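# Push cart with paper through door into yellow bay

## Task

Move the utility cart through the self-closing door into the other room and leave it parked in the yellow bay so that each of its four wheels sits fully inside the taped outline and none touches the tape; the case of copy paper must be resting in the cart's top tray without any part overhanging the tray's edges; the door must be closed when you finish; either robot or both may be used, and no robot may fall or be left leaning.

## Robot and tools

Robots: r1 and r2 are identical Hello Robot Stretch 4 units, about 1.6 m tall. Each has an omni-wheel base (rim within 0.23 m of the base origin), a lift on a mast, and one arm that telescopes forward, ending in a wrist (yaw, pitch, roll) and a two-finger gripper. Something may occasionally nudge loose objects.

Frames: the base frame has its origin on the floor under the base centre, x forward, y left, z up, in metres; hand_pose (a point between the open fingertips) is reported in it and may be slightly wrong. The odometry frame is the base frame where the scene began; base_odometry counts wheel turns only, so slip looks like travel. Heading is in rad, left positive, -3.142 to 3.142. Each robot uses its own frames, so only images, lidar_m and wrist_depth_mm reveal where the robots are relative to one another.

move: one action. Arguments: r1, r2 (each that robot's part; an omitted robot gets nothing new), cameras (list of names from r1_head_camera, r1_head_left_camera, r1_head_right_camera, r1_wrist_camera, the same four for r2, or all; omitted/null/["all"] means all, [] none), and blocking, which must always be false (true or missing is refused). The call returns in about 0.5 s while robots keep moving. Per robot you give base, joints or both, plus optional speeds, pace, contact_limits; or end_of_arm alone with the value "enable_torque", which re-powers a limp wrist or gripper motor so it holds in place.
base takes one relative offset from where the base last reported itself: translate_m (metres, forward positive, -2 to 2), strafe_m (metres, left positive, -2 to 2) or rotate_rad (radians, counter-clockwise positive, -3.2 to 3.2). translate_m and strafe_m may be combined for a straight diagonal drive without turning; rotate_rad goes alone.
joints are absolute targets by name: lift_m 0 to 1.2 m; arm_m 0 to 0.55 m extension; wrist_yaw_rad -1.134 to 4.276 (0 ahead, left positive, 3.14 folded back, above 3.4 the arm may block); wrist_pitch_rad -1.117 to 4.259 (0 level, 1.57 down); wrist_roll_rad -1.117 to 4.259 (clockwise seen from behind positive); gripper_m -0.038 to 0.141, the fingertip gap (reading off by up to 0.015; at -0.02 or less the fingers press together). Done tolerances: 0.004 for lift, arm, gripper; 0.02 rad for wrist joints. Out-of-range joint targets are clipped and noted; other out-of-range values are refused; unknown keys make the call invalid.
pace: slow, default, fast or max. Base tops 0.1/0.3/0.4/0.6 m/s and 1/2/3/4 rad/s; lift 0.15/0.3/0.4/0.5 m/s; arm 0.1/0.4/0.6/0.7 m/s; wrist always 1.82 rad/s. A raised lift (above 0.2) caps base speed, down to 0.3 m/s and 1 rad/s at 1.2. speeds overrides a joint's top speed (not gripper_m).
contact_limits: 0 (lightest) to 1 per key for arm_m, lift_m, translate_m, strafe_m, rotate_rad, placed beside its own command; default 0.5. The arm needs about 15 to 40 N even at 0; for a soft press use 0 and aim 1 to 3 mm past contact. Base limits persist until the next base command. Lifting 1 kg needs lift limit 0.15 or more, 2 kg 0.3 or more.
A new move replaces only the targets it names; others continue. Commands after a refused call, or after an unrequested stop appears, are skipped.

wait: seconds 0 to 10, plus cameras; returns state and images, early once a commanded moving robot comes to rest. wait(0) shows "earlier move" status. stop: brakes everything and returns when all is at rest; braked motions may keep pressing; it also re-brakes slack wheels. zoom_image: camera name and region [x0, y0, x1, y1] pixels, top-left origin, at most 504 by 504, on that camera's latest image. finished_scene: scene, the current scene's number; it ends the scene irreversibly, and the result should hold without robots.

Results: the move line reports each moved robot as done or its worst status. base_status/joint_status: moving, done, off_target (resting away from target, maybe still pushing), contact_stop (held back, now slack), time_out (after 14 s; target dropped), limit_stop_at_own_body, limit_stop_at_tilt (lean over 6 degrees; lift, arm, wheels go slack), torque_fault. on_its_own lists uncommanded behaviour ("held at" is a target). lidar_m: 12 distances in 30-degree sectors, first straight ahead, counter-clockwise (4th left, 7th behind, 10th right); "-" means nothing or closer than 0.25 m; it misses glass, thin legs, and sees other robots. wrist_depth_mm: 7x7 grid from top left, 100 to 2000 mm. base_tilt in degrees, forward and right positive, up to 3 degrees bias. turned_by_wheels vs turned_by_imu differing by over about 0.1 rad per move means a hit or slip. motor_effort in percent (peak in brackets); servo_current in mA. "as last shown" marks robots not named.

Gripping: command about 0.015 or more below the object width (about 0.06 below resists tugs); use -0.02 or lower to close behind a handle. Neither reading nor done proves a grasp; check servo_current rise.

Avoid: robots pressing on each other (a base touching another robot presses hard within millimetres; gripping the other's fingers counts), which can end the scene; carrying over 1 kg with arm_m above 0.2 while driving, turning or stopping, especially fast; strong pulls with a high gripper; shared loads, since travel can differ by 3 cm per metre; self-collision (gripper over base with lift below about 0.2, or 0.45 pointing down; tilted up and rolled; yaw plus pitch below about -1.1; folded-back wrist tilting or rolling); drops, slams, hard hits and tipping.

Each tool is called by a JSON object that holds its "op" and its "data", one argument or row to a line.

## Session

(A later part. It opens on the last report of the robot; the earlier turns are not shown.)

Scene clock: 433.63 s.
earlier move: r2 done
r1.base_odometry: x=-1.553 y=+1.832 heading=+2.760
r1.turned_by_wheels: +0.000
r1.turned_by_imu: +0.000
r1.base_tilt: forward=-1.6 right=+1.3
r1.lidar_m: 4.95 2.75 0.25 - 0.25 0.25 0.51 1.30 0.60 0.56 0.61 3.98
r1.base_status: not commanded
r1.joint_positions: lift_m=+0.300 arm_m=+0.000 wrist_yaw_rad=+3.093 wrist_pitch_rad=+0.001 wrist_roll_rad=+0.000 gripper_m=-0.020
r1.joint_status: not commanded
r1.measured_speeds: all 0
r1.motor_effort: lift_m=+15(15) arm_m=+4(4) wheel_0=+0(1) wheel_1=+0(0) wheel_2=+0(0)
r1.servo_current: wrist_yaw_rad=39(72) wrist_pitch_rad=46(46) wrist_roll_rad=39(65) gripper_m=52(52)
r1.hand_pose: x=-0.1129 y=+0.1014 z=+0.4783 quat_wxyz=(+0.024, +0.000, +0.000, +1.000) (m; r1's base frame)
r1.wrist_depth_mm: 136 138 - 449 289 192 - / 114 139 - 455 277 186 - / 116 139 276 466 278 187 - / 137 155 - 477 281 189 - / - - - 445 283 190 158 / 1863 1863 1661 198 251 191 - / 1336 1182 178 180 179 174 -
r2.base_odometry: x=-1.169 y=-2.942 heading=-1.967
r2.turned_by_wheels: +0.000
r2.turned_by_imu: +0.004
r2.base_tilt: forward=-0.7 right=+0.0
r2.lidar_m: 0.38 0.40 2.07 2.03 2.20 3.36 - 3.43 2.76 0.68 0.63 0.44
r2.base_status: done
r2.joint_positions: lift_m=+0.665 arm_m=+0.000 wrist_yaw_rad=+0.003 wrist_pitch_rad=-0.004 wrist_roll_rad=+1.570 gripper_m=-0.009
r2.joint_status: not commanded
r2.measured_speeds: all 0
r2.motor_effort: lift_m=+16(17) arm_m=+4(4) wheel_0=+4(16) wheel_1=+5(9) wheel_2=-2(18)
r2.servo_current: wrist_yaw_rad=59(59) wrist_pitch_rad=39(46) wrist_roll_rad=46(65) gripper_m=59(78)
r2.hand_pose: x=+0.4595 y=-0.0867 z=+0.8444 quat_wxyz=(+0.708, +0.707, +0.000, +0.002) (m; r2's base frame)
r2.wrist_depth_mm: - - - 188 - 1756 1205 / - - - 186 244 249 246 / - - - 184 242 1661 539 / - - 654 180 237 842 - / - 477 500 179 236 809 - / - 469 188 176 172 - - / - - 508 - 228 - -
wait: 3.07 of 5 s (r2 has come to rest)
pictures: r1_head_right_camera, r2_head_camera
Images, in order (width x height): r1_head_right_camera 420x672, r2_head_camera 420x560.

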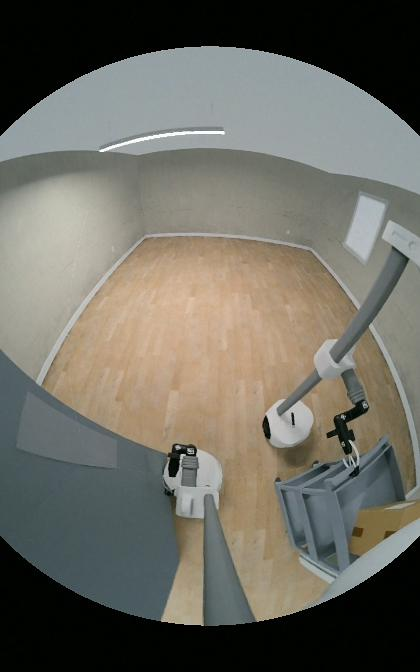

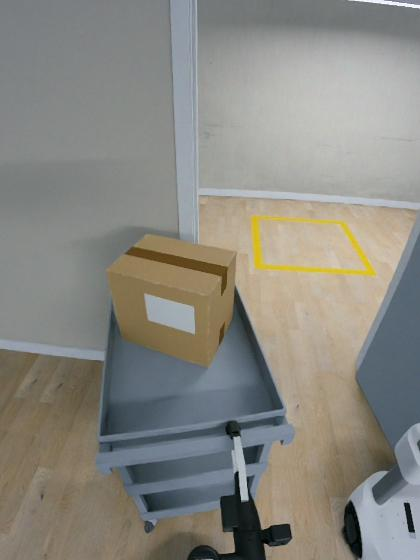

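{"op": "move", "data": {
  "r2": {"base":{"translate_m":-1.2,"strafe_m":0.11}},
  "blocking": false,
  "cameras": []
}}

{"op": "wait", "data": {
  "seconds": 8,
  "cameras": ["r2_head_camera","r1_head_right_camera"]
}}

Scene clock: 456.43 s.
move: r2 moving
r1: as last shown
r1.lidar_m: 4.94 2.75 0.25 - 0.25 0.25 0.47 1.27 0.62 0.55 0.63 3.98
r1.servo_current: wrist_yaw_rad=39(59) wrist_pitch_rad=52(52) wrist_roll_rad=52(59) gripper_m=46(46)
r1.wrist_depth_mm: 137 139 - 449 287 192 - / 114 139 - 462 276 185 - / 116 139 276 466 277 187 - / 136 155 - 477 281 188 - / - - - 442 285 190 158 / 1808 1808 1618 198 251 191 - / 1336 1205 179 180 179 174 -
r2.base_odometry: x=-1.154 y=-2.914 heading=-1.967
r2.turned_by_wheels: +0.001
r2.turned_by_imu: +0.001
r2.base_tilt: forward=-0.7 right=+0.0
r2.lidar_m: 0.37 0.39 2.07 2.00 2.24 3.37 - 3.42 2.71 0.71 0.62 0.43
r2.base_status: translate_m moving; strafe_m moving
r2.joint_positions: lift_m=+0.665 arm_m=+0.000 wrist_yaw_rad=+0.005 wrist_pitch_rad=-0.004 wrist_roll_rad=+1.570 gripper_m=-0.009
r2.joint_status: not commanded
r2.measured_speeds: translate_m=-0.123 strafe_m=+0.012 rotate_rad=-0.003 lift_m=+0.000 arm_m=+0.000 wrist_yaw_rad=+0.008 wrist_pitch_rad=+0.000 wrist_roll_rad=+0.000
r2.motor_effort: lift_m=+17(17) arm_m=-3(4) wheel_0=-3(9) wheel_1=-6(8) wheel_2=+17(18)
r2.servo_current: wrist_yaw_rad=39(59) wrist_pitch_rad=39(52) wrist_roll_rad=52(52) gripper_m=65(72)
r2.hand_pose: x=+0.4597 y=-0.0861 z=+0.8444 quat_wxyz=(+0.708, +0.707, +0.000, +0.003) (m; r2's base frame)
r2.wrist_depth_mm: - - - 184 - 1756 1205 / - - - 183 240 245 244 / - - - 181 239 1708 517 / - - 634 179 237 831 - / - 492 488 177 234 820 - / - 477 190 176 172 - - / - - 525 - 229 - -
pictures: none
No camera images: "cameras" was empty.

Scene clock: 461.43 s.
earlier move: r2 done
r1.base_odometry: x=-1.553 y=+1.832 heading=+2.760
r1.turned_by_wheels: +0.000
r1.turned_by_imu: +0.000
r1.base_tilt: forward=-1.6 right=+1.3
r1.lidar_m: 0.74 2.76 0.25 - 0.25 0.25 0.49 1.28 1.24 2.78 0.68 0.67
r1.base_status: not commanded
r1.joint_positions: lift_m=+0.300 arm_m=+0.000 wrist_yaw_rad=+3.093 wrist_pitch_rad=+0.001 wrist_roll_rad=+0.000 gripper_m=-0.020
r1.joint_status: not commanded
r1.measured_speeds: all 0
r1.motor_effort: lift_m=+15(15) arm_m=+4(4) wheel_0=+0(1) wheel_1=+0(1) wheel_2=+0(0)
r1.servo_current: wrist_yaw_rad=46(72) wrist_pitch_rad=39(52) wrist_roll_rad=46(65) gripper_m=46(52)
r1.hand_pose: x=-0.1129 y=+0.1014 z=+0.4783 quat_wxyz=(+0.024, +0.000, +0.000, +1.000) (m; r1's base frame)
r1.wrist_depth_mm: 136 138 - 449 287 192 - / 114 139 - 459 274 186 - / 117 139 276 469 278 187 - / 136 155 - 477 281 189 - / - - - 442 285 190 158 / 1921 1808 1576 198 250 190 - / 1308 1229 179 180 179 174 -
r2.base_odometry: x=-0.603 y=-1.878 heading=-1.968
r2.turned_by_wheels: -0.001
r2.turned_by_imu: -0.004
r2.base_tilt: forward=-0.7 right=+0.1
r2.lidar_m: 0.45 2.64 2.12 2.08 2.26 3.39 3.35 3.40 2.68 2.64 2.90 0.36
r2.base_status: done
r2.joint_positions: lift_m=+0.665 arm_m=+0.000 wrist_yaw_rad=-0.002 wrist_pitch_rad=-0.004 wrist_roll_rad=+1.570 gripper_m=-0.009
r2.joint_status: not commanded
r2.measured_speeds: all 0
r2.motor_effort: lift_m=+16(17) arm_m=-4(4) wheel_0=-4(15) wheel_1=-5(10) wheel_2=+3(19)
r2.servo_current: wrist_yaw_rad=46(59) wrist_pitch_rad=39(52) wrist_roll_rad=46(59) gripper_m=65(72)
r2.hand_pose: x=+0.4591 y=-0.0881 z=+0.8444 quat_wxyz=(+0.708, +0.707, -0.002, +0.001) (m; r2's base frame)
r2.wrist_depth_mm: - 415 410 125 - 135 - / - 402 - - - - - / - - 517 - - - - / - - - 112 189 - - / - - - 124 222 - - / - - 186 165 183 1708 512 / - - - - - 1499 466
wait: 5.00 of 8 s (r2 has come to rest)
pictures: r1_head_right_camera, r2_head_camera
Images, in order (width x height): r1_head_right_camera 420x672, r2_head_camera 420x560.

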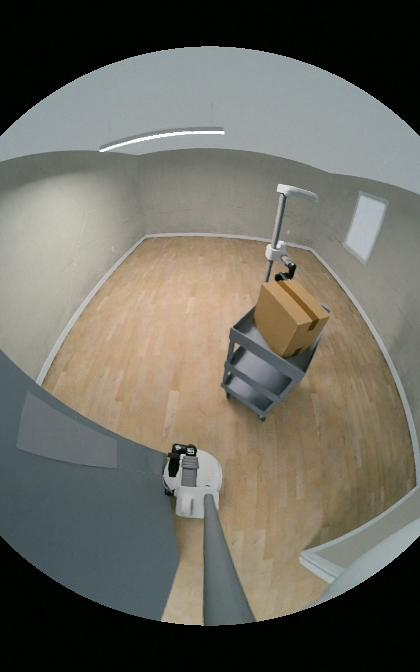

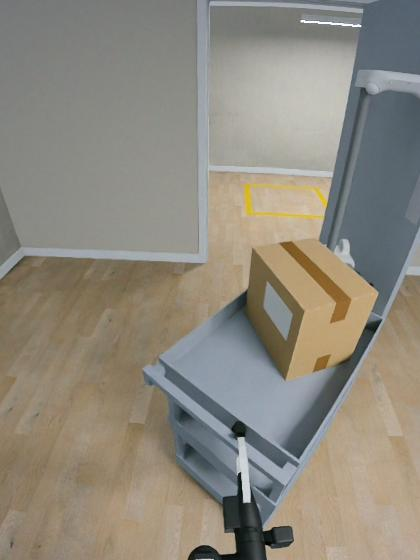

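{"op": "move", "data": {
  "r2": {"joints":{"gripper_m":0.14}},
  "blocking": false,
  "cameras": []
}}

{"op": "wait", "data": {
  "seconds": 2.2,
  "cameras": []
}}

{"op": "move", "data": {
  "r2": {"base":{"translate_m":-0.15}},
  "blocking": false,
  "cameras": []
}}

{"op": "wait", "data": {
  "seconds": 3,
  "cameras": []
}}

{"op": "move", "data": {
  "r2": {"base":{"rotate_rad":-0.5}},
  "blocking": false,
  "cameras": []
}}

{"op": "wait", "data": {
  "seconds": 3,
  "cameras": []
}}

{"op": "move", "data": {
  "r2": {"base":{"strafe_m":0.4}},
  "blocking": false,
  "cameras": []
}}

{"op": "wait", "data": {
  "seconds": 4,
  "cameras": ["r2_head_camera","r2_wrist_camera"]
}}

Scene clock: 485.37 s.
move: r2 moving
r1: as last shown
r1.base_tilt: forward=-1.6 right=+1.2
r1.lidar_m: 0.72 2.79 0.25 - 0.25 0.25 0.51 1.27 1.25 2.77 0.69 0.67
r1.motor_effort: lift_m=+15(15) arm_m=+4(4) wheel_0=+0(0) wheel_1=+0(0) wheel_2=+0(0)
r1.servo_current: wrist_yaw_rad=52(72) wrist_pitch_rad=39(46) wrist_roll_rad=52(59) gripper_m=39(46)
r1.wrist_depth_mm: 137 139 - 452 289 193 - / 114 139 - 459 274 186 - / 116 140 276 466 279 187 - / 137 156 - 473 282 187 - / - - - 439 283 190 158 / 1863 1808 1661 198 251 191 - / 1281 1229 179 180 179 174 -
r2.base_odometry: x=-0.603 y=-1.878 heading=-1.968
r2.turned_by_wheels: +0.000
r2.turned_by_imu: +0.000
r2.base_tilt: forward=-0.7 right=+0.1
r2.lidar_m: 0.45 2.66 2.11 2.08 2.25 3.36 3.35 3.42 2.67 2.65 2.91 0.34
r2.base_status: not commanded
r2.joint_positions: lift_m=+0.665 arm_m=+0.000 wrist_yaw_rad=-0.002 wrist_pitch_rad=-0.004 wrist_roll_rad=+1.570 gripper_m=+0.013
r2.joint_status: gripper_m moving
r2.measured_speeds: all 0
r2.motor_effort: lift_m=+17(17) arm_m=-4(4) wheel_0=-4(5) wheel_1=-5(5) wheel_2=+2(3)
r2.servo_current: wrist_yaw_rad=39(52) wrist_pitch_rad=46(46) wrist_roll_rad=39(52) gripper_m=111(111)
r2.hand_pose: x=+0.4591 y=-0.0881 z=+0.8445 quat_wxyz=(+0.708, +0.707, -0.002, +0.001) (m; r2's base frame)
r2.wrist_depth_mm: - 424 418 127 114 139 - / - 404 - - - - - / - - 517 - - - - / - - - 109 193 - - / - - - 132 225 - - / - - 189 163 186 1808 512 / - - - - - 1576 466
pictures: none
No camera images: "cameras" was empty.

Scene clock: 487.23 s.
earlier move: r2 done
r1.base_odometry: x=-1.553 y=+1.832 heading=+2.760
r1.turned_by_wheels: +0.000
r1.turned_by_imu: +0.000
r1.base_tilt: forward=-1.6 right=+1.3
r1.lidar_m: 0.74 2.75 0.25 - 0.25 0.25 0.51 1.26 1.24 2.78 0.69 0.67
r1.base_status: not commanded
r1.joint_positions: lift_m=+0.300 arm_m=+0.000 wrist_yaw_rad=+3.093 wrist_pitch_rad=+0.001 wrist_roll_rad=+0.000 gripper_m=-0.020
r1.joint_status: not commanded
r1.measured_speeds: all 0
r1.motor_effort: lift_m=+15(15) arm_m=+4(4) wheel_0=+0(1) wheel_1=+0(0) wheel_2=+0(0)
r1.servo_current: wrist_yaw_rad=52(72) wrist_pitch_rad=39(52) wrist_roll_rad=39(72) gripper_m=39(46)
r1.hand_pose: x=-0.1129 y=+0.1014 z=+0.4783 quat_wxyz=(+0.024, +0.000, +0.000, +1.000) (m; r1's base frame)
r1.wrist_depth_mm: 137 138 - 455 290 193 - / 114 139 - 459 277 186 - / 116 140 277 466 279 186 - / 137 155 - 477 281 189 - / - - - 442 285 190 159 / 1921 1863 1661 198 251 190 - / 1336 1229 179 179 179 174 -
r2.base_odometry: x=-0.603 y=-1.878 heading=-1.968
r2.turned_by_wheels: +0.000
r2.turned_by_imu: +0.000
r2.base_tilt: forward=-0.7 right=+0.1
r2.lidar_m: 0.45 2.67 2.13 2.08 2.29 3.36 3.36 3.37 2.67 2.65 2.91 0.35
r2.base_status: not commanded
r2.joint_positions: lift_m=+0.665 arm_m=+0.000 wrist_yaw_rad=-0.002 wrist_pitch_rad=-0.002 wrist_roll_rad=+1.570 gripper_m=+0.140
r2.joint_status: all done
r2.measured_speeds: all 0
r2.motor_effort: lift_m=+16(17) arm_m=-4(4) wheel_0=-3(5) wheel_1=-4(5) wheel_2=+3(3)
r2.servo_current: wrist_yaw_rad=52(65) wrist_pitch_rad=39(46) wrist_roll_rad=46(59) gripper_m=46(117)
r2.hand_pose: x=+0.4591 y=-0.0881 z=+0.8438 quat_wxyz=(+0.708, +0.707, -0.001, +0.000) (m; r2's base frame)
r2.wrist_depth_mm: - 415 136 113 - 146 - / - 402 - - - - - / - - 106 182 183 - - / - - 123 198 204 - - / - - - 225 251 1863 - / - - 183 165 272 525 521 / - - - - - 1464 449
wait: 1.87 of 2.2 s (r2 has come to rest)
pictures: none
No camera images: "cameras" was empty.

Scene clock: 487.73 s.
move: r2 moving
r1: as last shown
r1.lidar_m: 0.75 2.78 0.25 - 0.25 0.25 0.50 1.25 1.24 2.79 0.68 0.66
r1.motor_effort: lift_m=+15(15) arm_m=+4(4) wheel_0=-1(1) wheel_1=+0(0) wheel_2=+0(0)
r1.servo_current: wrist_yaw_rad=72(72) wrist_pitch_rad=52(52) wrist_roll_rad=59(59) gripper_m=39(52)
r1.wrist_depth_mm: 137 138 - 452 289 193 - / 114 139 - 462 274 186 - / 116 139 276 466 279 187 - / 136 156 - 477 282 189 - / - - - 436 283 190 158 / 1863 1863 1661 199 251 191 - / 1308 1229 179 179 179 174 -
r2.base_odometry: x=-0.591 y=-1.849 heading=-1.968
r2.turned_by_wheels: +0.000
r2.turned_by_imu: +0.000
r2.base_tilt: forward=-0.6 right=+0.1
r2.lidar_m: 0.46 2.65 2.13 2.08 2.29 3.36 3.32 3.41 2.70 2.66 2.88 0.38
r2.base_status: translate_m moving
r2.joint_positions: lift_m=+0.665 arm_m=+0.000 wrist_yaw_rad=-0.002 wrist_pitch_rad=-0.001 wrist_roll_rad=+1.570 gripper_m=+0.140
r2.joint_status: not commanded
r2.measured_speeds: translate_m=-0.122 strafe_m=+0.000 rotate_rad=+0.003 lift_m=+0.000 arm_m=+0.000 wrist_yaw_rad=+0.000 wrist_pitch_rad=+0.000 wrist_roll_rad=+0.000
r2.motor_effort: lift_m=+16(17) arm_m=-4(4) wheel_0=-8(10) wheel_1=-6(9) wheel_2=+11(13)
r2.servo_current: wrist_yaw_rad=52(52) wrist_pitch_rad=46(46) wrist_roll_rad=39(52) gripper_m=46(52)
r2.hand_pose: x=+0.4591 y=-0.0881 z=+0.8437 quat_wxyz=(+0.708, +0.707, -0.001, +0.000) (m; r2's base frame)
r2.wrist_depth_mm: - 442 439 159 159 171 172 / - 430 123 118 119 180 - / - - 484 128 131 - - / - - - 225 239 - - / - - - 264 296 - - / - - 216 202 211 530 - / - - - - 477 1464 473
pictures: none
No camera images: "cameras" was empty.

Scene clock: 489.07 s.
earlier move: r2 done
r1.base_odometry: x=-1.553 y=+1.832 heading=+2.760
r1.turned_by_wheels: +0.000
r1.turned_by_imu: +0.000
r1.base_tilt: forward=-1.6 right=+1.3
r1.lidar_m: 0.71 2.78 0.25 - 0.25 0.25 0.49 1.27 1.25 2.78 0.69 0.66
r1.base_status: not commanded
r1.joint_positions: lift_m=+0.300 arm_m=+0.000 wrist_yaw_rad=+3.093 wrist_pitch_rad=+0.001 wrist_roll_rad=+0.000 gripper_m=-0.020
r1.joint_status: not commanded
r1.measured_speeds: all 0
r1.motor_effort: lift_m=+15(15) arm_m=+4(4) wheel_0=+0(1) wheel_1=+0(0) wheel_2=+0(0)
r1.servo_current: wrist_yaw_rad=52(72) wrist_pitch_rad=46(52) wrist_roll_rad=59(59) gripper_m=46(52)
r1.hand_pose: x=-0.1129 y=+0.1014 z=+0.4783 quat_wxyz=(+0.024, +0.000, +0.000, +1.000) (m; r1's base frame)
r1.wrist_depth_mm: 137 138 - 449 286 192 - / 114 139 - 459 274 185 - / 116 139 274 473 278 187 - / 136 156 - 477 282 189 - / - - - 439 285 190 158 / 1863 1863 1708 199 251 191 - / 1336 1229 178 180 179 174 -
r2.base_odometry: x=-0.545 y=-1.739 heading=-1.968
r2.turned_by_wheels: +0.000
r2.turned_by_imu: +0.000
r2.base_tilt: forward=-0.7 right=+0.1
r2.lidar_m: 0.52 2.65 2.14 2.08 2.30 3.26 3.18 3.37 2.66 2.62 2.90 0.50
r2.base_status: done
r2.joint_positions: lift_m=+0.665 arm_m=+0.000 wrist_yaw_rad=-0.002 wrist_pitch_rad=-0.001 wrist_roll_rad=+1.570 gripper_m=+0.140
r2.joint_status: not commanded
r2.measured_speeds: all 0
r2.motor_effort: lift_m=+16(17) arm_m=-3(4) wheel_0=-3(10) wheel_1=-4(9) wheel_2=+2(13)
r2.servo_current: wrist_yaw_rad=39(52) wrist_pitch_rad=46(52) wrist_roll_rad=52(59) gripper_m=52(52)
r2.hand_pose: x=+0.4591 y=-0.0881 z=+0.8437 quat_wxyz=(+0.708, +0.707, -0.001, +0.000) (m; r2's base frame)
r2.wrist_depth_mm: - 1863 580 397 1430 - - / - - 554 293 301 293 293 / - - 634 247 317 - - / - - - 334 - - - / - - - 404 - - 439 / - - - 384 199 204 500 / - - - - - 1863 1205
wait: 1.33 of 3 s (r2 has come to rest)
pictures: none
No camera images: "cameras" was empty.

Scene clock: 489.57 s.
move: r2 moving
r1: as last shown
r1.lidar_m: 0.75 2.78 0.25 - 0.25 0.25 0.51 1.25 1.26 2.78 0.70 0.65
r1.servo_current: wrist_yaw_rad=46(65) wrist_pitch_rad=39(52) wrist_roll_rad=52(59) gripper_m=46(46)
r1.wrist_depth_mm: 137 139 - 455 287 192 - / 114 139 - 459 274 186 - / 116 139 276 466 279 187 - / 136 156 - 477 282 188 - / - - - 439 283 190 158 / 1808 1808 1661 198 251 190 - / 1281 1205 179 180 179 174 -
r2.base_odometry: x=-0.545 y=-1.740 heading=-2.219
r2.turned_by_wheels: -0.251
r2.turned_by_imu: -0.244
r2.base_tilt: forward=-0.7 right=+0.1
r2.lidar_m: 0.50 0.68 2.28 2.09 2.16 2.67 3.19 3.21 2.87 2.62 2.69 0.84
r2.base_status: rotate_rad moving
r2.joint_positions: lift_m=+0.665 arm_m=+0.000 wrist_yaw_rad=-0.002 wrist_pitch_rad=-0.001 wrist_roll_rad=+1.570 gripper_m=+0.140
r2.joint_status: not commanded
r2.measured_speeds: translate_m=-0.001 strafe_m=-0.001 rotate_rad=-0.979 lift_m=+0.000 arm_m=+0.000 wrist_yaw_rad=+0.000 wrist_pitch_rad=+0.000 wrist_roll_rad=+0.000
r2.motor_effort: lift_m=+16(17) arm_m=-4(4) wheel_0=+3(10) wheel_1=+9(10) wheel_2=+10(11)
r2.servo_current: wrist_yaw_rad=46(59) wrist_pitch_rad=39(46) wrist_roll_rad=46(52) gripper_m=46(52)
r2.hand_pose: x=+0.4591 y=-0.0881 z=+0.8437 quat_wxyz=(+0.708, +0.707, -0.001, +0.000) (m; r2's base frame)
r2.wrist_depth_mm: - - - - - 1464 1160 / - 1661 - - 1499 788 1098 / - - 661 492 - 878 525 / - - 615 377 - - - / - - 668 319 330 329 332 / - - - 266 349 185 - / - - - - - - -
pictures: none
No camera images: "cameras" was empty.

Scene clock: 490.37 s.
earlier move: r2 done
r1.base_odometry: x=-1.553 y=+1.832 heading=+2.760
r1.turned_by_wheels: +0.000
r1.turned_by_imu: +0.000
r1.base_tilt: forward=-1.6 right=+1.2
r1.lidar_m: 0.72 2.78 0.25 - 0.25 0.25 0.49 1.25 1.26 2.78 0.69 0.66
r1.base_status: not commanded
r1.joint_positions: lift_m=+0.300 arm_m=+0.000 wrist_yaw_rad=+3.093 wrist_pitch_rad=+0.001 wrist_roll_rad=+0.000 gripper_m=-0.020
r1.joint_status: not commanded
r1.measured_speeds: all 0
r1.motor_effort: lift_m=+15(15) arm_m=+4(4) wheel_0=+0(1) wheel_1=+0(0) wheel_2=+0(0)
r1.servo_current: wrist_yaw_rad=52(78) wrist_pitch_rad=39(52) wrist_roll_rad=46(65) gripper_m=46(52)
r1.hand_pose: x=-0.1129 y=+0.1014 z=+0.4783 quat_wxyz=(+0.024, +0.000, +0.000, +1.000) (m; r1's base frame)
r1.wrist_depth_mm: 136 138 - 449 287 193 - / 114 139 - 459 274 186 - / 116 139 276 469 278 187 - / 137 156 - 469 281 189 - / - - - 436 283 190 158 / 1921 1808 1661 198 251 191 - / 1308 1229 178 179 179 174 -
r2.base_odometry: x=-0.545 y=-1.740 heading=-2.467
r2.turned_by_wheels: -0.248
r2.turned_by_imu: -0.242
r2.base_tilt: forward=-0.7 right=+0.1
r2.lidar_m: 0.50 0.55 2.64 2.14 2.11 2.28 3.21 3.18 3.29 2.68 2.65 2.93
r2.base_status: done
r2.joint_positions: lift_m=+0.665 arm_m=+0.000 wrist_yaw_rad=-0.002 wrist_pitch_rad=-0.001 wrist_roll_rad=+1.570 gripper_m=+0.140
r2.joint_status: not commanded
r2.measured_speeds: all 0
r2.motor_effort: lift_m=+16(17) arm_m=-4(4) wheel_0=+4(10) wheel_1=+2(10) wheel_2=+4(11)
r2.servo_current: wrist_yaw_rad=46(59) wrist_pitch_rad=46(46) wrist_roll_rad=46(59) gripper_m=52(52)
r2.hand_pose: x=+0.4591 y=-0.0881 z=+0.8437 quat_wxyz=(+0.708, +0.707, -0.001, +0.000) (m; r2's base frame)
r2.wrist_depth_mm: - - - - - 1661 1160 / - - - - - 1708 1160 / - - - - - 1708 1182 / - 1808 - - - 1464 1182 / - - - 647 - 683 931 / - - 634 508 211 187 473 / - - 603 - - - -
wait: 0.80 of 3 s (r2 has come to rest)
pictures: none
No camera images: "cameras" was empty.

Scene clock: 490.87 s.
move: r2 moving
r1: as last shown
r1.base_tilt: forward=-1.6 right=+1.3
r1.lidar_m: 0.74 2.74 0.25 - 0.25 0.25 0.50 1.26 1.27 2.78 0.68 0.65
r1.servo_current: wrist_yaw_rad=46(72) wrist_pitch_rad=39(46) wrist_roll_rad=52(65) gripper_m=39(52)
r1.wrist_depth_mm: 137 138 - 449 287 192 - / 114 139 - 455 276 185 - / 116 139 273 466 279 186 - / 137 156 - 477 282 188 - / - - - 439 283 189 158 / 1863 1808 1708 198 251 191 - / 1281 1205 179 180 179 174 -
r2.base_odometry: x=-0.523 y=-1.768 heading=-2.467
r2.turned_by_wheels: +0.000
r2.turned_by_imu: +0.000
r2.base_tilt: forward=-0.6 right=+0.1
r2.lidar_m: 0.48 0.55 2.61 2.09 2.07 2.28 3.23 3.20 3.33 2.72 2.66 2.96
r2.base_status: strafe_m moving
r2.joint_positions: lift_m=+0.665 arm_m=+0.000 wrist_yaw_rad=-0.002 wrist_pitch_rad=-0.001 wrist_roll_rad=+1.570 gripper_m=+0.140
r2.joint_status: not commanded
r2.measured_speeds: translate_m=+0.000 strafe_m=+0.139 rotate_rad=+0.003 lift_m=+0.000 arm_m=+0.000 wrist_yaw_rad=+0.000 wrist_pitch_rad=+0.000 wrist_roll_rad=+0.000
r2.motor_effort: lift_m=+16(17) arm_m=-3(4) wheel_0=-13(14) wheel_1=+11(13) wheel_2=+0(3)
r2.servo_current: wrist_yaw_rad=33(52) wrist_pitch_rad=39(46) wrist_roll_rad=52(59) gripper_m=46(59)
r2.hand_pose: x=+0.4591 y=-0.0881 z=+0.8437 quat_wxyz=(+0.708, +0.707, -0.001, +0.000) (m; r2's base frame)
r2.wrist_depth_mm: - - - - - 1708 1160 / - - - - - 1708 1160 / - - - - - 1618 1182 / - 1863 - - - 1464 1098 / - - 707 621 - 609 917 / - - 603 433 212 186 - / - - 597 - - 342 338
pictures: none
No camera images: "cameras" was empty.

Scene clock: 493.03 s.
earlier move: r2 done
r1.base_odometry: x=-1.553 y=+1.832 heading=+2.760
r1.turned_by_wheels: +0.000
r1.turned_by_imu: +0.000
r1.base_tilt: forward=-1.6 right=+1.3
r1.lidar_m: 0.73 2.75 0.25 - 0.25 0.25 0.50 1.28 1.26 2.78 0.67 0.66
r1.base_status: not commanded
r1.joint_positions: lift_m=+0.300 arm_m=+0.000 wrist_yaw_rad=+3.093 wrist_pitch_rad=+0.001 wrist_roll_rad=+0.000 gripper_m=-0.020
r1.joint_status: not commanded
r1.measured_speeds: all 0
r1.motor_effort: lift_m=+15(15) arm_m=+4(4) wheel_0=+0(1) wheel_1=+0(0) wheel_2=+0(0)
r1.servo_current: wrist_yaw_rad=59(72) wrist_pitch_rad=33(52) wrist_roll_rad=46(65) gripper_m=46(52)
r1.hand_pose: x=-0.1129 y=+0.1014 z=+0.4783 quat_wxyz=(+0.024, +0.000, +0.000, +1.000) (m; r1's base frame)
r1.wrist_depth_mm: 137 139 - 452 289 192 - / 114 139 - 455 276 185 - / 116 139 274 462 279 187 - / 137 155 - 477 281 189 - / - - - 442 285 190 158 / 1863 1863 1661 198 251 191 - / 1336 1229 179 179 179 175 -
r2.base_odometry: x=-0.296 y=-2.052 heading=-2.468
r2.turned_by_wheels: +0.000
r2.turned_by_imu: +0.000
r2.base_tilt: forward=-0.7 right=+0.0
r2.lidar_m: 0.55 2.46 2.14 1.76 1.73 1.92 3.01 3.32 3.64 3.04 2.99 0.56
r2.base_status: done
r2.joint_positions: lift_m=+0.665 arm_m=+0.000 wrist_yaw_rad=-0.002 wrist_pitch_rad=-0.001 wrist_roll_rad=+1.570 gripper_m=+0.140
r2.joint_status: not commanded
r2.measured_speeds: all 0
r2.motor_effort: lift_m=+17(17) arm_m=-3(4) wheel_0=-4(14) wheel_1=+2(13) wheel_2=+0(3)
r2.servo_current: wrist_yaw_rad=52(59) wrist_pitch_rad=39(46) wrist_roll_rad=52(59) gripper_m=46(59)
r2.hand_pose: x=+0.4591 y=-0.0881 z=+0.8437 quat_wxyz=(+0.708, +0.707, -0.001, +0.000) (m; r2's base frame)
r2.wrist_depth_mm: - - - 325 - 866 - / - - 640 340 917 - - / - 1576 591 353 946 - - / - - 699 373 - - - / - - - 389 - - 394 / - - - 407 413 204 413 / - - - - 455 466 439
wait: 2.17 of 4 s (r2 has come to rest)
pictures: r2_head_camera, r2_wrist_camera
Images, in order (width x height): r2_head_camera 420x560, r2_wrist_camera 616x392.

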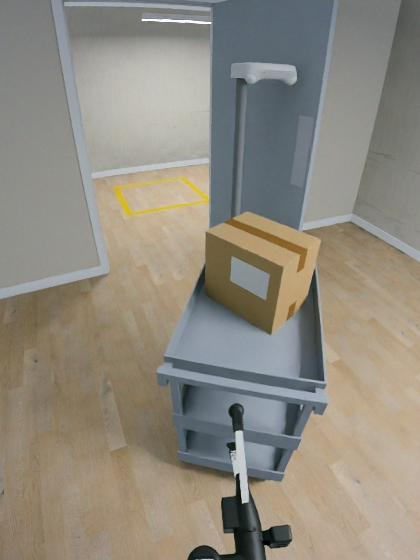

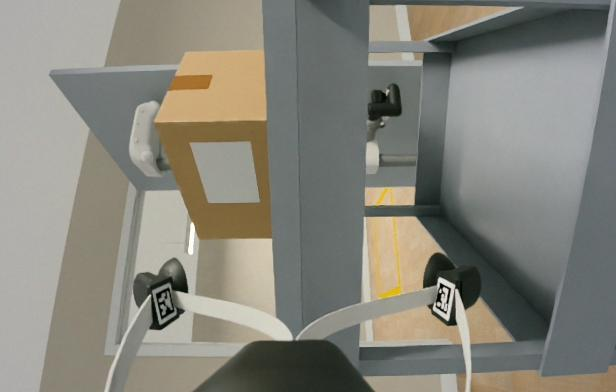

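{"op": "move", "data": {
  "r2": {"base":{"translate_m":0.2,"strafe_m":-0.01},"contact_limits":{"translate_m":0.3}},
  "blocking": false,
  "cameras": []
}}

{"op": "wait", "data": {
  "seconds": 2,
  "cameras": []
}}

{"op": "move", "data": {
  "r2": {"joints":{"gripper_m":-0.01}},
  "blocking": false,
  "cameras": []
}}

{"op": "wait", "data": {
  "seconds": 2.5,
  "cameras": ["r2_wrist_camera","r2_head_camera"]
}}

{"op": "move", "data": {
  "r2": {"base":{"translate_m":-0.85,"strafe_m":-0.75}},
  "blocking": false,
  "cameras": []
}}

{"op": "wait", "data": {
  "seconds": 8,
  "cameras": ["r2_wrist_camera","r2_head_camera","r1_head_right_camera"]
}}

Scene clock: 515.37 s.
move: r2 moving
r1: as last shown
r1.lidar_m: 0.74 2.80 0.25 - 0.25 0.25 0.51 1.27 1.24 2.78 0.68 0.67
r1.servo_current: wrist_yaw_rad=33(65) wrist_pitch_rad=33(46) wrist_roll_rad=46(65) gripper_m=46(46)
r1.wrist_depth_mm: 137 139 - 452 287 192 - / 114 139 - 459 276 186 - / 116 140 276 466 278 187 - / 137 155 - 477 281 188 - / - - - 436 283 190 158 / 1863 1863 1661 198 250 191 - / 1308 1205 179 179 178 174 -
r2.base_odometry: x=-0.321 y=-2.070 heading=-2.467
r2.turned_by_wheels: +0.000
r2.turned_by_imu: +0.001
r2.base_tilt: forward=-0.7 right=+0.1
r2.lidar_m: 0.51 2.43 2.18 1.77 1.74 1.94 3.03 3.36 3.70 3.01 2.98 0.52
r2.base_status: translate_m moving; strafe_m moving
r2.joint_positions: lift_m=+0.665 arm_m=+0.000 wrist_yaw_rad=-0.002 wrist_pitch_rad=-0.001 wrist_roll_rad=+1.570 gripper_m=+0.140
r2.joint_status: not commanded
r2.measured_speeds: translate_m=+0.122 strafe_m=-0.006 rotate_rad=+0.006 lift_m=+0.000 arm_m=+0.000 wrist_yaw_rad=+0.000 wrist_pitch_rad=+0.000 wrist_roll_rad=+0.000
r2.motor_effort: lift_m=+16(17) arm_m=-4(4) wheel_0=+8(10) wheel_1=+6(7) wheel_2=-13(14)
r2.servo_current: wrist_yaw_rad=39(52) wrist_pitch_rad=39(52) wrist_roll_rad=59(59) gripper_m=46(59)
r2.contact_limits: translate_m 0.3
r2.hand_pose: x=+0.4591 y=-0.0881 z=+0.8437 quat_wxyz=(+0.708, +0.707, -0.001, +0.000) (m; r2's base frame)
r2.wrist_depth_mm: - - - 304 - 854 - / - - 603 317 866 866 - / - 1537 569 327 931 - - / - - 668 345 976 - - / - - - 357 - - - / - - - 315 382 204 - / - - - - - 1464 418
pictures: none
No camera images: "cameras" was empty.

Scene clock: 516.93 s.
earlier move: r2 done
r1.base_odometry: x=-1.553 y=+1.832 heading=+2.760
r1.turned_by_wheels: +0.000
r1.turned_by_imu: +0.000
r1.base_tilt: forward=-1.6 right=+1.2
r1.lidar_m: 0.75 2.78 0.25 - 0.25 0.25 0.50 1.23 1.25 2.76 0.67 0.65
r1.base_status: not commanded
r1.joint_positions: lift_m=+0.300 arm_m=+0.000 wrist_yaw_rad=+3.093 wrist_pitch_rad=+0.001 wrist_roll_rad=+0.000 gripper_m=-0.020
r1.joint_status: not commanded
r1.measured_speeds: all 0
r1.motor_effort: lift_m=+15(15) arm_m=+4(4) wheel_0=+0(1) wheel_1=+1(1) wheel_2=+0(0)
r1.servo_current: wrist_yaw_rad=33(72) wrist_pitch_rad=46(52) wrist_roll_rad=46(65) gripper_m=39(52)
r1.hand_pose: x=-0.1129 y=+0.1014 z=+0.4783 quat_wxyz=(+0.024, +0.000, +0.000, +1.000) (m; r1's base frame)
r1.wrist_depth_mm: 136 139 - 449 289 192 - / 114 139 - 459 276 185 - / 116 140 276 466 278 187 - / 137 155 - 473 282 189 - / - - - 436 283 190 158 / 1863 1808 1708 198 251 191 - / 1281 1229 179 180 179 174 -
r2.base_odometry: x=-0.458 y=-2.169 heading=-2.467
r2.turned_by_wheels: +0.000
r2.turned_by_imu: +0.001
r2.base_tilt: forward=-0.7 right=+0.1
r2.lidar_m: 0.39 0.47 2.29 1.82 1.81 2.01 3.15 3.50 3.69 2.97 2.91 0.37
r2.base_status: done
r2.joint_positions: lift_m=+0.665 arm_m=+0.000 wrist_yaw_rad=-0.001 wrist_pitch_rad=-0.001 wrist_roll_rad=+1.570 gripper_m=+0.140
r2.joint_status: not commanded
r2.measured_speeds: all 0
r2.motor_effort: lift_m=+16(17) arm_m=-4(4) wheel_0=+6(11) wheel_1=+3(8) wheel_2=-4(14)
r2.servo_current: wrist_yaw_rad=46(59) wrist_pitch_rad=39(52) wrist_roll_rad=46(59) gripper_m=46(59)
r2.contact_limits: translate_m 0.3
r2.hand_pose: x=+0.4592 y=-0.0878 z=+0.8437 quat_wxyz=(+0.708, +0.707, -0.001, +0.000) (m; r2's base frame)
r2.wrist_depth_mm: - - 466 167 171 - - / - 418 399 123 176 715 - / - 436 424 183 186 - - / - - 496 135 195 - - / - - 597 201 205 - - / - 209 160 150 212 530 504 / - - - - - 1808 1229
wait: 1.57 of 2 s (r2 has come to rest)
pictures: none
No camera images: "cameras" was empty.

Scene clock: 517.43 s.
move: r2 moving
r1: as last shown
r1.base_tilt: forward=-1.6 right=+1.3
r1.lidar_m: 0.73 2.79 0.25 - 0.25 0.25 0.51 1.27 1.23 2.78 0.68 0.65
r1.motor_effort: lift_m=+15(15) arm_m=+4(4) wheel_0=+0(0) wheel_1=+0(0) wheel_2=+0(0)
r1.servo_current: wrist_yaw_rad=59(59) wrist_pitch_rad=39(46) wrist_roll_rad=52(59) gripper_m=39(46)
r1.wrist_depth_mm: 136 139 - 449 287 191 - / 114 139 - 459 276 186 - / 116 139 276 469 279 187 - / 136 155 - 477 282 189 - / - - - 439 283 190 158 / 1863 1808 1618 199 251 191 - / 1308 1205 179 180 179 174 -
r2.base_odometry: x=-0.458 y=-2.169 heading=-2.467
r2.turned_by_wheels: +0.000
r2.turned_by_imu: +0.000
r2.base_tilt: forward=-0.7 right=+0.1
r2.lidar_m: 0.41 0.45 2.24 1.81 1.79 2.03 3.17 3.51 3.67 2.97 2.92 0.38
r2.base_status: not commanded
r2.joint_positions: lift_m=+0.665 arm_m=+0.000 wrist_yaw_rad=-0.001 wrist_pitch_rad=-0.001 wrist_roll_rad=+1.570 gripper_m=+0.128
r2.joint_status: gripper_m moving
r2.measured_speeds: all 0
r2.motor_effort: lift_m=+16(17) arm_m=-4(4) wheel_0=+6(7) wheel_1=+3(3) wheel_2=-3(4)
r2.servo_current: wrist_yaw_rad=46(52) wrist_pitch_rad=39(46) wrist_roll_rad=52(52) gripper_m=85(104)
r2.contact_limits: translate_m 0.3
r2.hand_pose: x=+0.4592 y=-0.0878 z=+0.8437 quat_wxyz=(+0.708, +0.707, -0.001, +0.000) (m; r2's base frame)
r2.wrist_depth_mm: - - 462 167 171 - - / - 418 397 123 177 723 - / - 436 424 182 186 - - / - - 500 135 195 - - / - - 597 202 206 - - / - - 158 150 211 535 504 / - - - - - 1756 1205
pictures: none
No camera images: "cameras" was empty.

Scene clock: 519.37 s.
earlier move: r2 done
r1.base_odometry: x=-1.553 y=+1.832 heading=+2.760
r1.turned_by_wheels: +0.000
r1.turned_by_imu: +0.000
r1.base_tilt: forward=-1.6 right=+1.3
r1.lidar_m: 0.74 2.78 0.25 - 0.25 0.25 0.48 1.29 1.23 2.79 0.66 0.64
r1.base_status: not commanded
r1.joint_positions: lift_m=+0.300 arm_m=+0.000 wrist_yaw_rad=+3.093 wrist_pitch_rad=+0.001 wrist_roll_rad=+0.000 gripper_m=-0.020
r1.joint_status: not commanded
r1.measured_speeds: all 0
r1.motor_effort: lift_m=+15(15) arm_m=+4(4) wheel_0=+0(1) wheel_1=+0(0) wheel_2=+0(0)
r1.servo_current: wrist_yaw_rad=39(65) wrist_pitch_rad=39(46) wrist_roll_rad=59(59) gripper_m=39(46)
r1.hand_pose: x=-0.1129 y=+0.1014 z=+0.4783 quat_wxyz=(+0.024, +0.000, +0.000, +1.000) (m; r1's base frame)
r1.wrist_depth_mm: 136 139 - 452 287 192 - / 114 139 - 455 276 186 - / 116 139 276 466 279 187 - / 136 156 - 477 281 189 - / - - - 436 285 190 158 / 1863 1863 1661 199 252 191 - / 1308 1229 179 179 179 174 -
r2.base_odometry: x=-0.458 y=-2.169 heading=-2.467
r2.turned_by_wheels: +0.000
r2.turned_by_imu: +0.000
r2.base_tilt: forward=-0.6 right=+0.1
r2.lidar_m: 0.37 0.44 2.29 1.83 1.80 1.99 3.18 3.52 3.65 2.97 0.43 0.37
r2.base_status: not commanded
r2.joint_positions: lift_m=+0.665 arm_m=+0.000 wrist_yaw_rad=+0.000 wrist_pitch_rad=+0.008 wrist_roll_rad=+1.570 gripper_m=-0.008
r2.joint_status: all done
r2.measured_speeds: all 0
r2.motor_effort: lift_m=+17(18) arm_m=-4(4) wheel_0=+2(7) wheel_1=+2(3) wheel_2=-1(4)
r2.servo_current: wrist_yaw_rad=46(59) wrist_pitch_rad=59(59) wrist_roll_rad=52(59) gripper_m=208(442)
r2.contact_limits: translate_m 0.3
r2.hand_pose: x=+0.4593 y=-0.0874 z=+0.8410 quat_wxyz=(+0.707, +0.707, +0.003, -0.003) (m; r2's base frame)
r2.wrist_depth_mm: - 492 107 162 163 - - / 1537 397 111 169 169 - - / - 421 116 177 177 768 - / - 525 123 185 186 - - / - - 128 193 195 - - / - - 137 204 191 164 - / - 153 143 - 132 1537 -
wait: 1.93 of 2.5 s (r2 has come to rest)
pictures: r2_head_camera, r2_wrist_camera
Images, in order (width x height): r2_head_camera 420x560, r2_wrist_camera 616x392.

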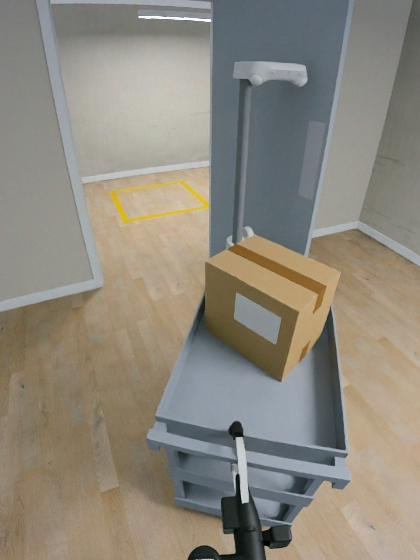

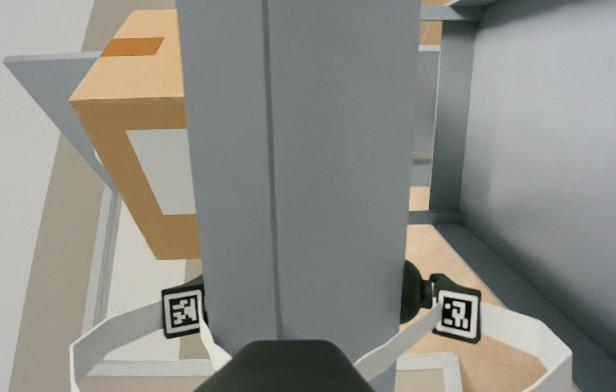

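Scene clock: 519.87 s.
move: r2 moving
r1: as last shown
r1.base_tilt: forward=-1.6 right=+1.2
r1.lidar_m: 0.75 2.76 0.25 - 0.25 0.25 0.52 1.28 1.24 2.79 0.70 0.68
r1.servo_current: wrist_yaw_rad=46(59) wrist_pitch_rad=39(52) wrist_roll_rad=33(59) gripper_m=39(52)
r1.wrist_depth_mm: 136 138 - 452 289 191 - / 114 139 - 462 274 186 - / 116 139 274 466 279 186 - / 136 155 - 473 282 188 - / - - - 439 285 190 158 / 1756 1863 1618 198 250 191 - / 1308 1229 179 179 179 174 -
r2.base_odometry: x=-0.453 y=-2.137 heading=-2.466
r2.turned_by_wheels: +0.001
r2.turned_by_imu: +0.001
r2.base_tilt: forward=-0.6 right=+0.1
r2.lidar_m: 0.40 0.42 2.28 1.86 1.82 2.01 3.20 3.46 3.65 2.92 2.91 0.38
r2.base_status: translate_m moving; strafe_m moving
r2.joint_positions: lift_m=+0.665 arm_m=+0.000 wrist_yaw_rad=+0.003 wrist_pitch_rad=+0.008 wrist_roll_rad=+1.570 gripper_m=-0.008
r2.joint_status: not commanded
r2.measured_speeds: translate_m=-0.097 strafe_m=-0.085 rotate_rad=-0.006 lift_m=+0.000 arm_m=+0.000 wrist_yaw_rad=+0.015 wrist_pitch_rad=+0.000 wrist_roll_rad=+0.001
r2.motor_effort: lift_m=+17(18) arm_m=-4(4) wheel_0=+8(8) wheel_1=-11(11) wheel_2=+15(15)
r2.servo_current: wrist_yaw_rad=59(59) wrist_pitch_rad=52(59) wrist_roll_rad=52(59) gripper_m=202(215)
r2.hand_pose: x=+0.4596 y=-0.0864 z=+0.8410 quat_wxyz=(+0.707, +0.707, +0.004, -0.001) (m; r2's base frame)
r2.wrist_depth_mm: - 530 108 163 164 - - / 1618 404 113 169 171 - - / - 418 117 178 178 778 - / - 508 123 185 186 - - / - - 129 193 195 - - / - - 137 202 191 163 - / - 145 138 - 131 1576 -
pictures: none
No camera images: "cameras" was empty.

Scene clock: 524.57 s.
earlier move: r2 done
r1.base_odometry: x=-1.553 y=+1.832 heading=+2.760
r1.turned_by_wheels: +0.000
r1.turned_by_imu: +0.000
r1.base_tilt: forward=-1.6 right=+1.3
r1.lidar_m: 1.50 2.78 0.25 - 0.25 0.25 0.50 1.26 1.26 2.78 2.92 1.52
r1.base_status: not commanded
r1.joint_positions: lift_m=+0.300 arm_m=+0.000 wrist_yaw_rad=+3.093 wrist_pitch_rad=+0.001 wrist_roll_rad=+0.000 gripper_m=-0.020
r1.joint_status: not commanded
r1.measured_speeds: all 0
r1.motor_effort: lift_m=+15(15) arm_m=+4(4) wheel_0=+0(1) wheel_1=+0(0) wheel_2=+0(0)
r1.servo_current: wrist_yaw_rad=39(72) wrist_pitch_rad=46(52) wrist_roll_rad=59(72) gripper_m=46(52)
r1.hand_pose: x=-0.1129 y=+0.1014 z=+0.4783 quat_wxyz=(+0.024, +0.000, +0.000, +1.000) (m; r1's base frame)
r1.wrist_depth_mm: 136 138 - 452 287 191 - / 114 139 - 462 274 186 - / 116 139 276 466 278 186 - / 136 156 - 477 281 189 - / - - - 442 285 190 158 / 1863 1863 1661 199 251 190 - / 1308 1229 179 180 179 174 -
r2.base_odometry: x=-0.263 y=-1.052 heading=-2.467
r2.turned_by_wheels: +0.000
r2.turned_by_imu: +0.002
r2.base_tilt: forward=-0.6 right=+0.1
r2.lidar_m: 0.34 0.36 2.76 2.22 2.16 2.41 2.47 2.45 2.72 2.58 2.55 0.42
r2.base_status: done
r2.joint_positions: lift_m=+0.665 arm_m=+0.000 wrist_yaw_rad=+0.003 wrist_pitch_rad=+0.008 wrist_roll_rad=+1.570 gripper_m=-0.008
r2.joint_status: not commanded
r2.measured_speeds: all 0
r2.motor_effort: lift_m=+18(18) arm_m=-4(4) wheel_0=+5(12) wheel_1=-3(12) wheel_2=+4(17)
r2.servo_current: wrist_yaw_rad=39(65) wrist_pitch_rad=52(59) wrist_roll_rad=26(59) gripper_m=189(215)
r2.hand_pose: x=+0.4596 y=-0.0865 z=+0.8410 quat_wxyz=(+0.707, +0.707, +0.004, -0.002) (m; r2's base frame)
r2.wrist_depth_mm: - - 164 225 - 1618 1182 / - - - 222 - 1708 - / - - 500 218 219 768 - / - 449 155 215 215 - - / - 480 153 211 211 - - / - 496 150 207 191 162 - / - 554 549 - - - -
wait: 4.70 of 8 s (r2 has come to rest)
pictures: r1_head_right_camera, r2_head_camera, r2_wrist_camera
Images, in order (width x height): r1_head_right_camera 420x672, r2_head_camera 420x560, r2_wrist_camera 616x392.

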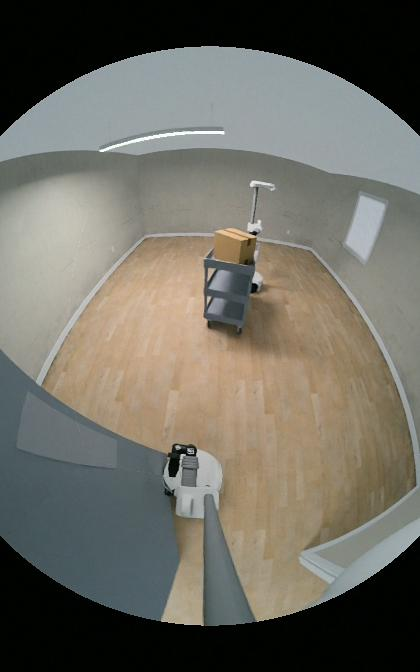

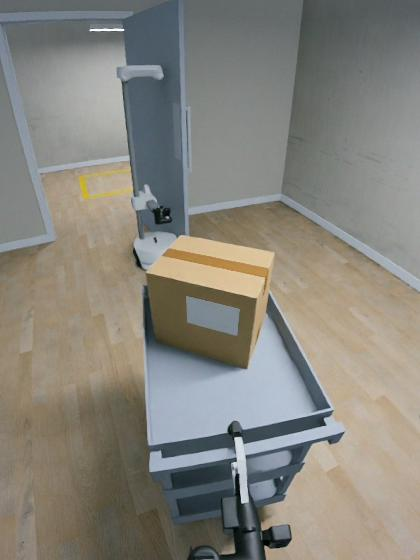

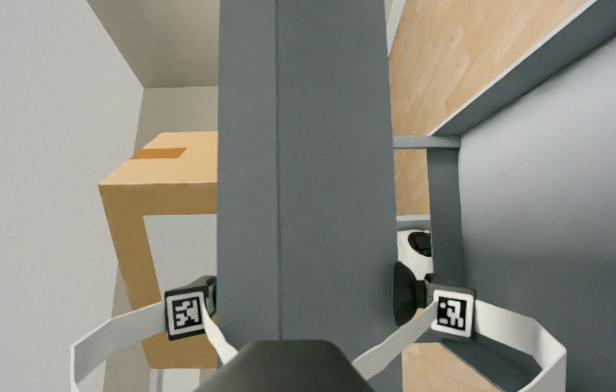

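{"op": "move", "data": {
  "r2": {"base":{"translate_m":0.25,"strafe_m":0.8}},
  "blocking": false,
  "cameras": []
}}

{"op": "wait", "data": {
  "seconds": 6,
  "cameras": ["r2_head_camera","r1_head_right_camera"]
}}

Scene clock: 539.07 s.
move: r2 moving
r1: as last shown
r1.base_tilt: forward=-1.6 right=+1.2
r1.lidar_m: 1.48 2.76 0.25 - 0.25 0.25 0.52 1.27 1.26 2.77 2.92 1.51
r1.servo_current: wrist_yaw_rad=52(59) wrist_pitch_rad=52(52) wrist_roll_rad=46(59) gripper_m=46(46)
r1.wrist_depth_mm: 137 138 - 452 289 193 - / 114 139 - 455 276 186 - / 116 140 276 466 278 187 - / 136 156 - 480 281 189 - / - - - 439 283 190 158 / 1863 1863 1661 198 251 191 - / 1308 1205 179 180 179 174 -
r2.base_odometry: x=-0.252 y=-1.082 heading=-2.468
r2.turned_by_wheels: -0.001
r2.turned_by_imu: -0.001
r2.base_tilt: forward=-0.7 right=+0.1
r2.lidar_m: 0.36 0.37 2.72 2.22 2.18 2.42 2.49 2.47 2.74 2.60 2.55 0.42
r2.base_status: translate_m moving; strafe_m moving
r2.joint_positions: lift_m=+0.665 arm_m=+0.000 wrist_yaw_rad=-0.004 wrist_pitch_rad=+0.008 wrist_roll_rad=+1.570 gripper_m=-0.008
r2.joint_status: not commanded
r2.measured_speeds: translate_m=+0.038 strafe_m=+0.119 rotate_rad=+0.000 lift_m=+0.000 arm_m=+0.000 wrist_yaw_rad=-0.003 wrist_pitch_rad=+0.000 wrist_roll_rad=+0.000
r2.motor_effort: lift_m=+18(18) arm_m=-4(4) wheel_0=-12(12) wheel_1=+10(12) wheel_2=-12(13)
r2.servo_current: wrist_yaw_rad=59(59) wrist_pitch_rad=52(52) wrist_roll_rad=46(52) gripper_m=189(195)
r2.hand_pose: x=+0.4589 y=-0.0886 z=+0.8410 quat_wxyz=(+0.707, +0.707, +0.001, -0.004) (m; r2's base frame)
r2.wrist_depth_mm: - - - 226 - 1618 1160 / - - - 224 - 1756 - / - - 500 219 220 759 - / - 452 155 215 216 - - / - 477 152 211 212 - - / - 496 149 207 190 162 - / - 559 549 - - - -
pictures: none
No camera images: "cameras" was empty.

Scene clock: 543.17 s.
earlier move: r2 done
r1.base_odometry: x=-1.553 y=+1.832 heading=+2.760
r1.turned_by_wheels: +0.000
r1.turned_by_imu: +0.000
r1.base_tilt: forward=-1.6 right=+1.3
r1.lidar_m: 1.46 2.77 0.25 - 0.25 0.25 0.49 1.27 1.26 2.78 2.91 1.35
r1.base_status: not commanded
r1.joint_positions: lift_m=+0.300 arm_m=+0.000 wrist_yaw_rad=+3.093 wrist_pitch_rad=+0.001 wrist_roll_rad=+0.000 gripper_m=-0.020
r1.joint_status: not commanded
r1.measured_speeds: all 0
r1.motor_effort: lift_m=+15(15) arm_m=+4(4) wheel_0=+0(1) wheel_1=+0(0) wheel_2=+0(0)
r1.servo_current: wrist_yaw_rad=72(72) wrist_pitch_rad=39(52) wrist_roll_rad=39(72) gripper_m=46(52)
r1.hand_pose: x=-0.1129 y=+0.1014 z=+0.4783 quat_wxyz=(+0.024, +0.000, +0.000, +1.000) (m; r1's base frame)
r1.wrist_depth_mm: 137 138 - 452 287 193 - / 114 139 - 455 276 186 - / 116 139 274 466 279 186 - / 136 156 - 477 282 189 - / - - - 442 286 190 158 / 1863 1808 1661 198 250 191 - / 1308 1205 179 180 179 174 -
r2.base_odometry: x=+0.040 y=-1.833 heading=-2.468
r2.turned_by_wheels: +0.000
r2.turned_by_imu: -0.002
r2.base_tilt: forward=-0.7 right=+0.0
r2.lidar_m: 0.45 2.81 1.94 1.57 1.56 1.70 2.68 2.95 3.26 3.22 0.33 0.32
r2.base_status: done
r2.joint_positions: lift_m=+0.665 arm_m=+0.000 wrist_yaw_rad=-0.004 wrist_pitch_rad=-0.005 wrist_roll_rad=+1.570 gripper_m=-0.009
r2.joint_status: not commanded
r2.measured_speeds: all 0
r2.motor_effort: lift_m=+14(18) arm_m=+5(5) wheel_0=-4(17) wheel_1=+1(12) wheel_2=-6(15)
r2.servo_current: wrist_yaw_rad=33(130) wrist_pitch_rad=52(52) wrist_roll_rad=39(65) gripper_m=65(195)
r2.hand_pose: x=+0.4588 y=-0.0887 z=+0.8451 quat_wxyz=(+0.707, +0.707, -0.004, +0.000) (m; r2's base frame)
r2.wrist_depth_mm: - - - - - - - / - - - - - - - / - - - - - - 488 / - - - - - 1464 462 / - - - - 235 1661 1255 / - - 181 - 182 366 370 / - - - - - 1618 1255
wait: 4.10 of 6 s (r2 has come to rest)
pictures: r1_head_right_camera, r2_head_camera
Images, in order (width x height): r1_head_right_camera 420x672, r2_head_camera 420x560.

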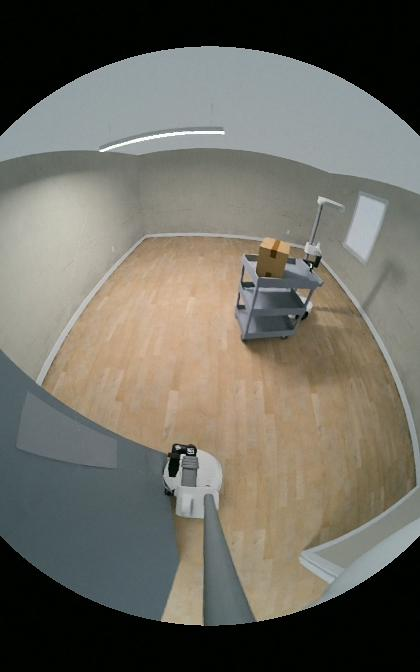

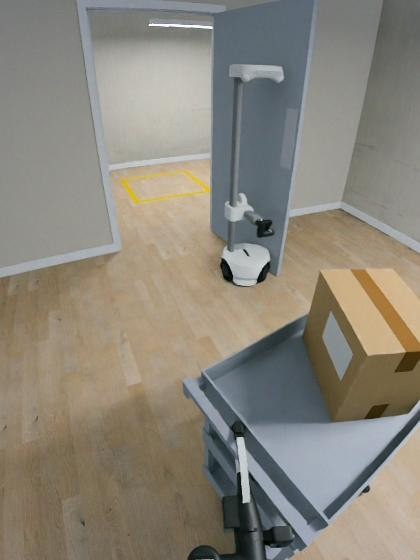

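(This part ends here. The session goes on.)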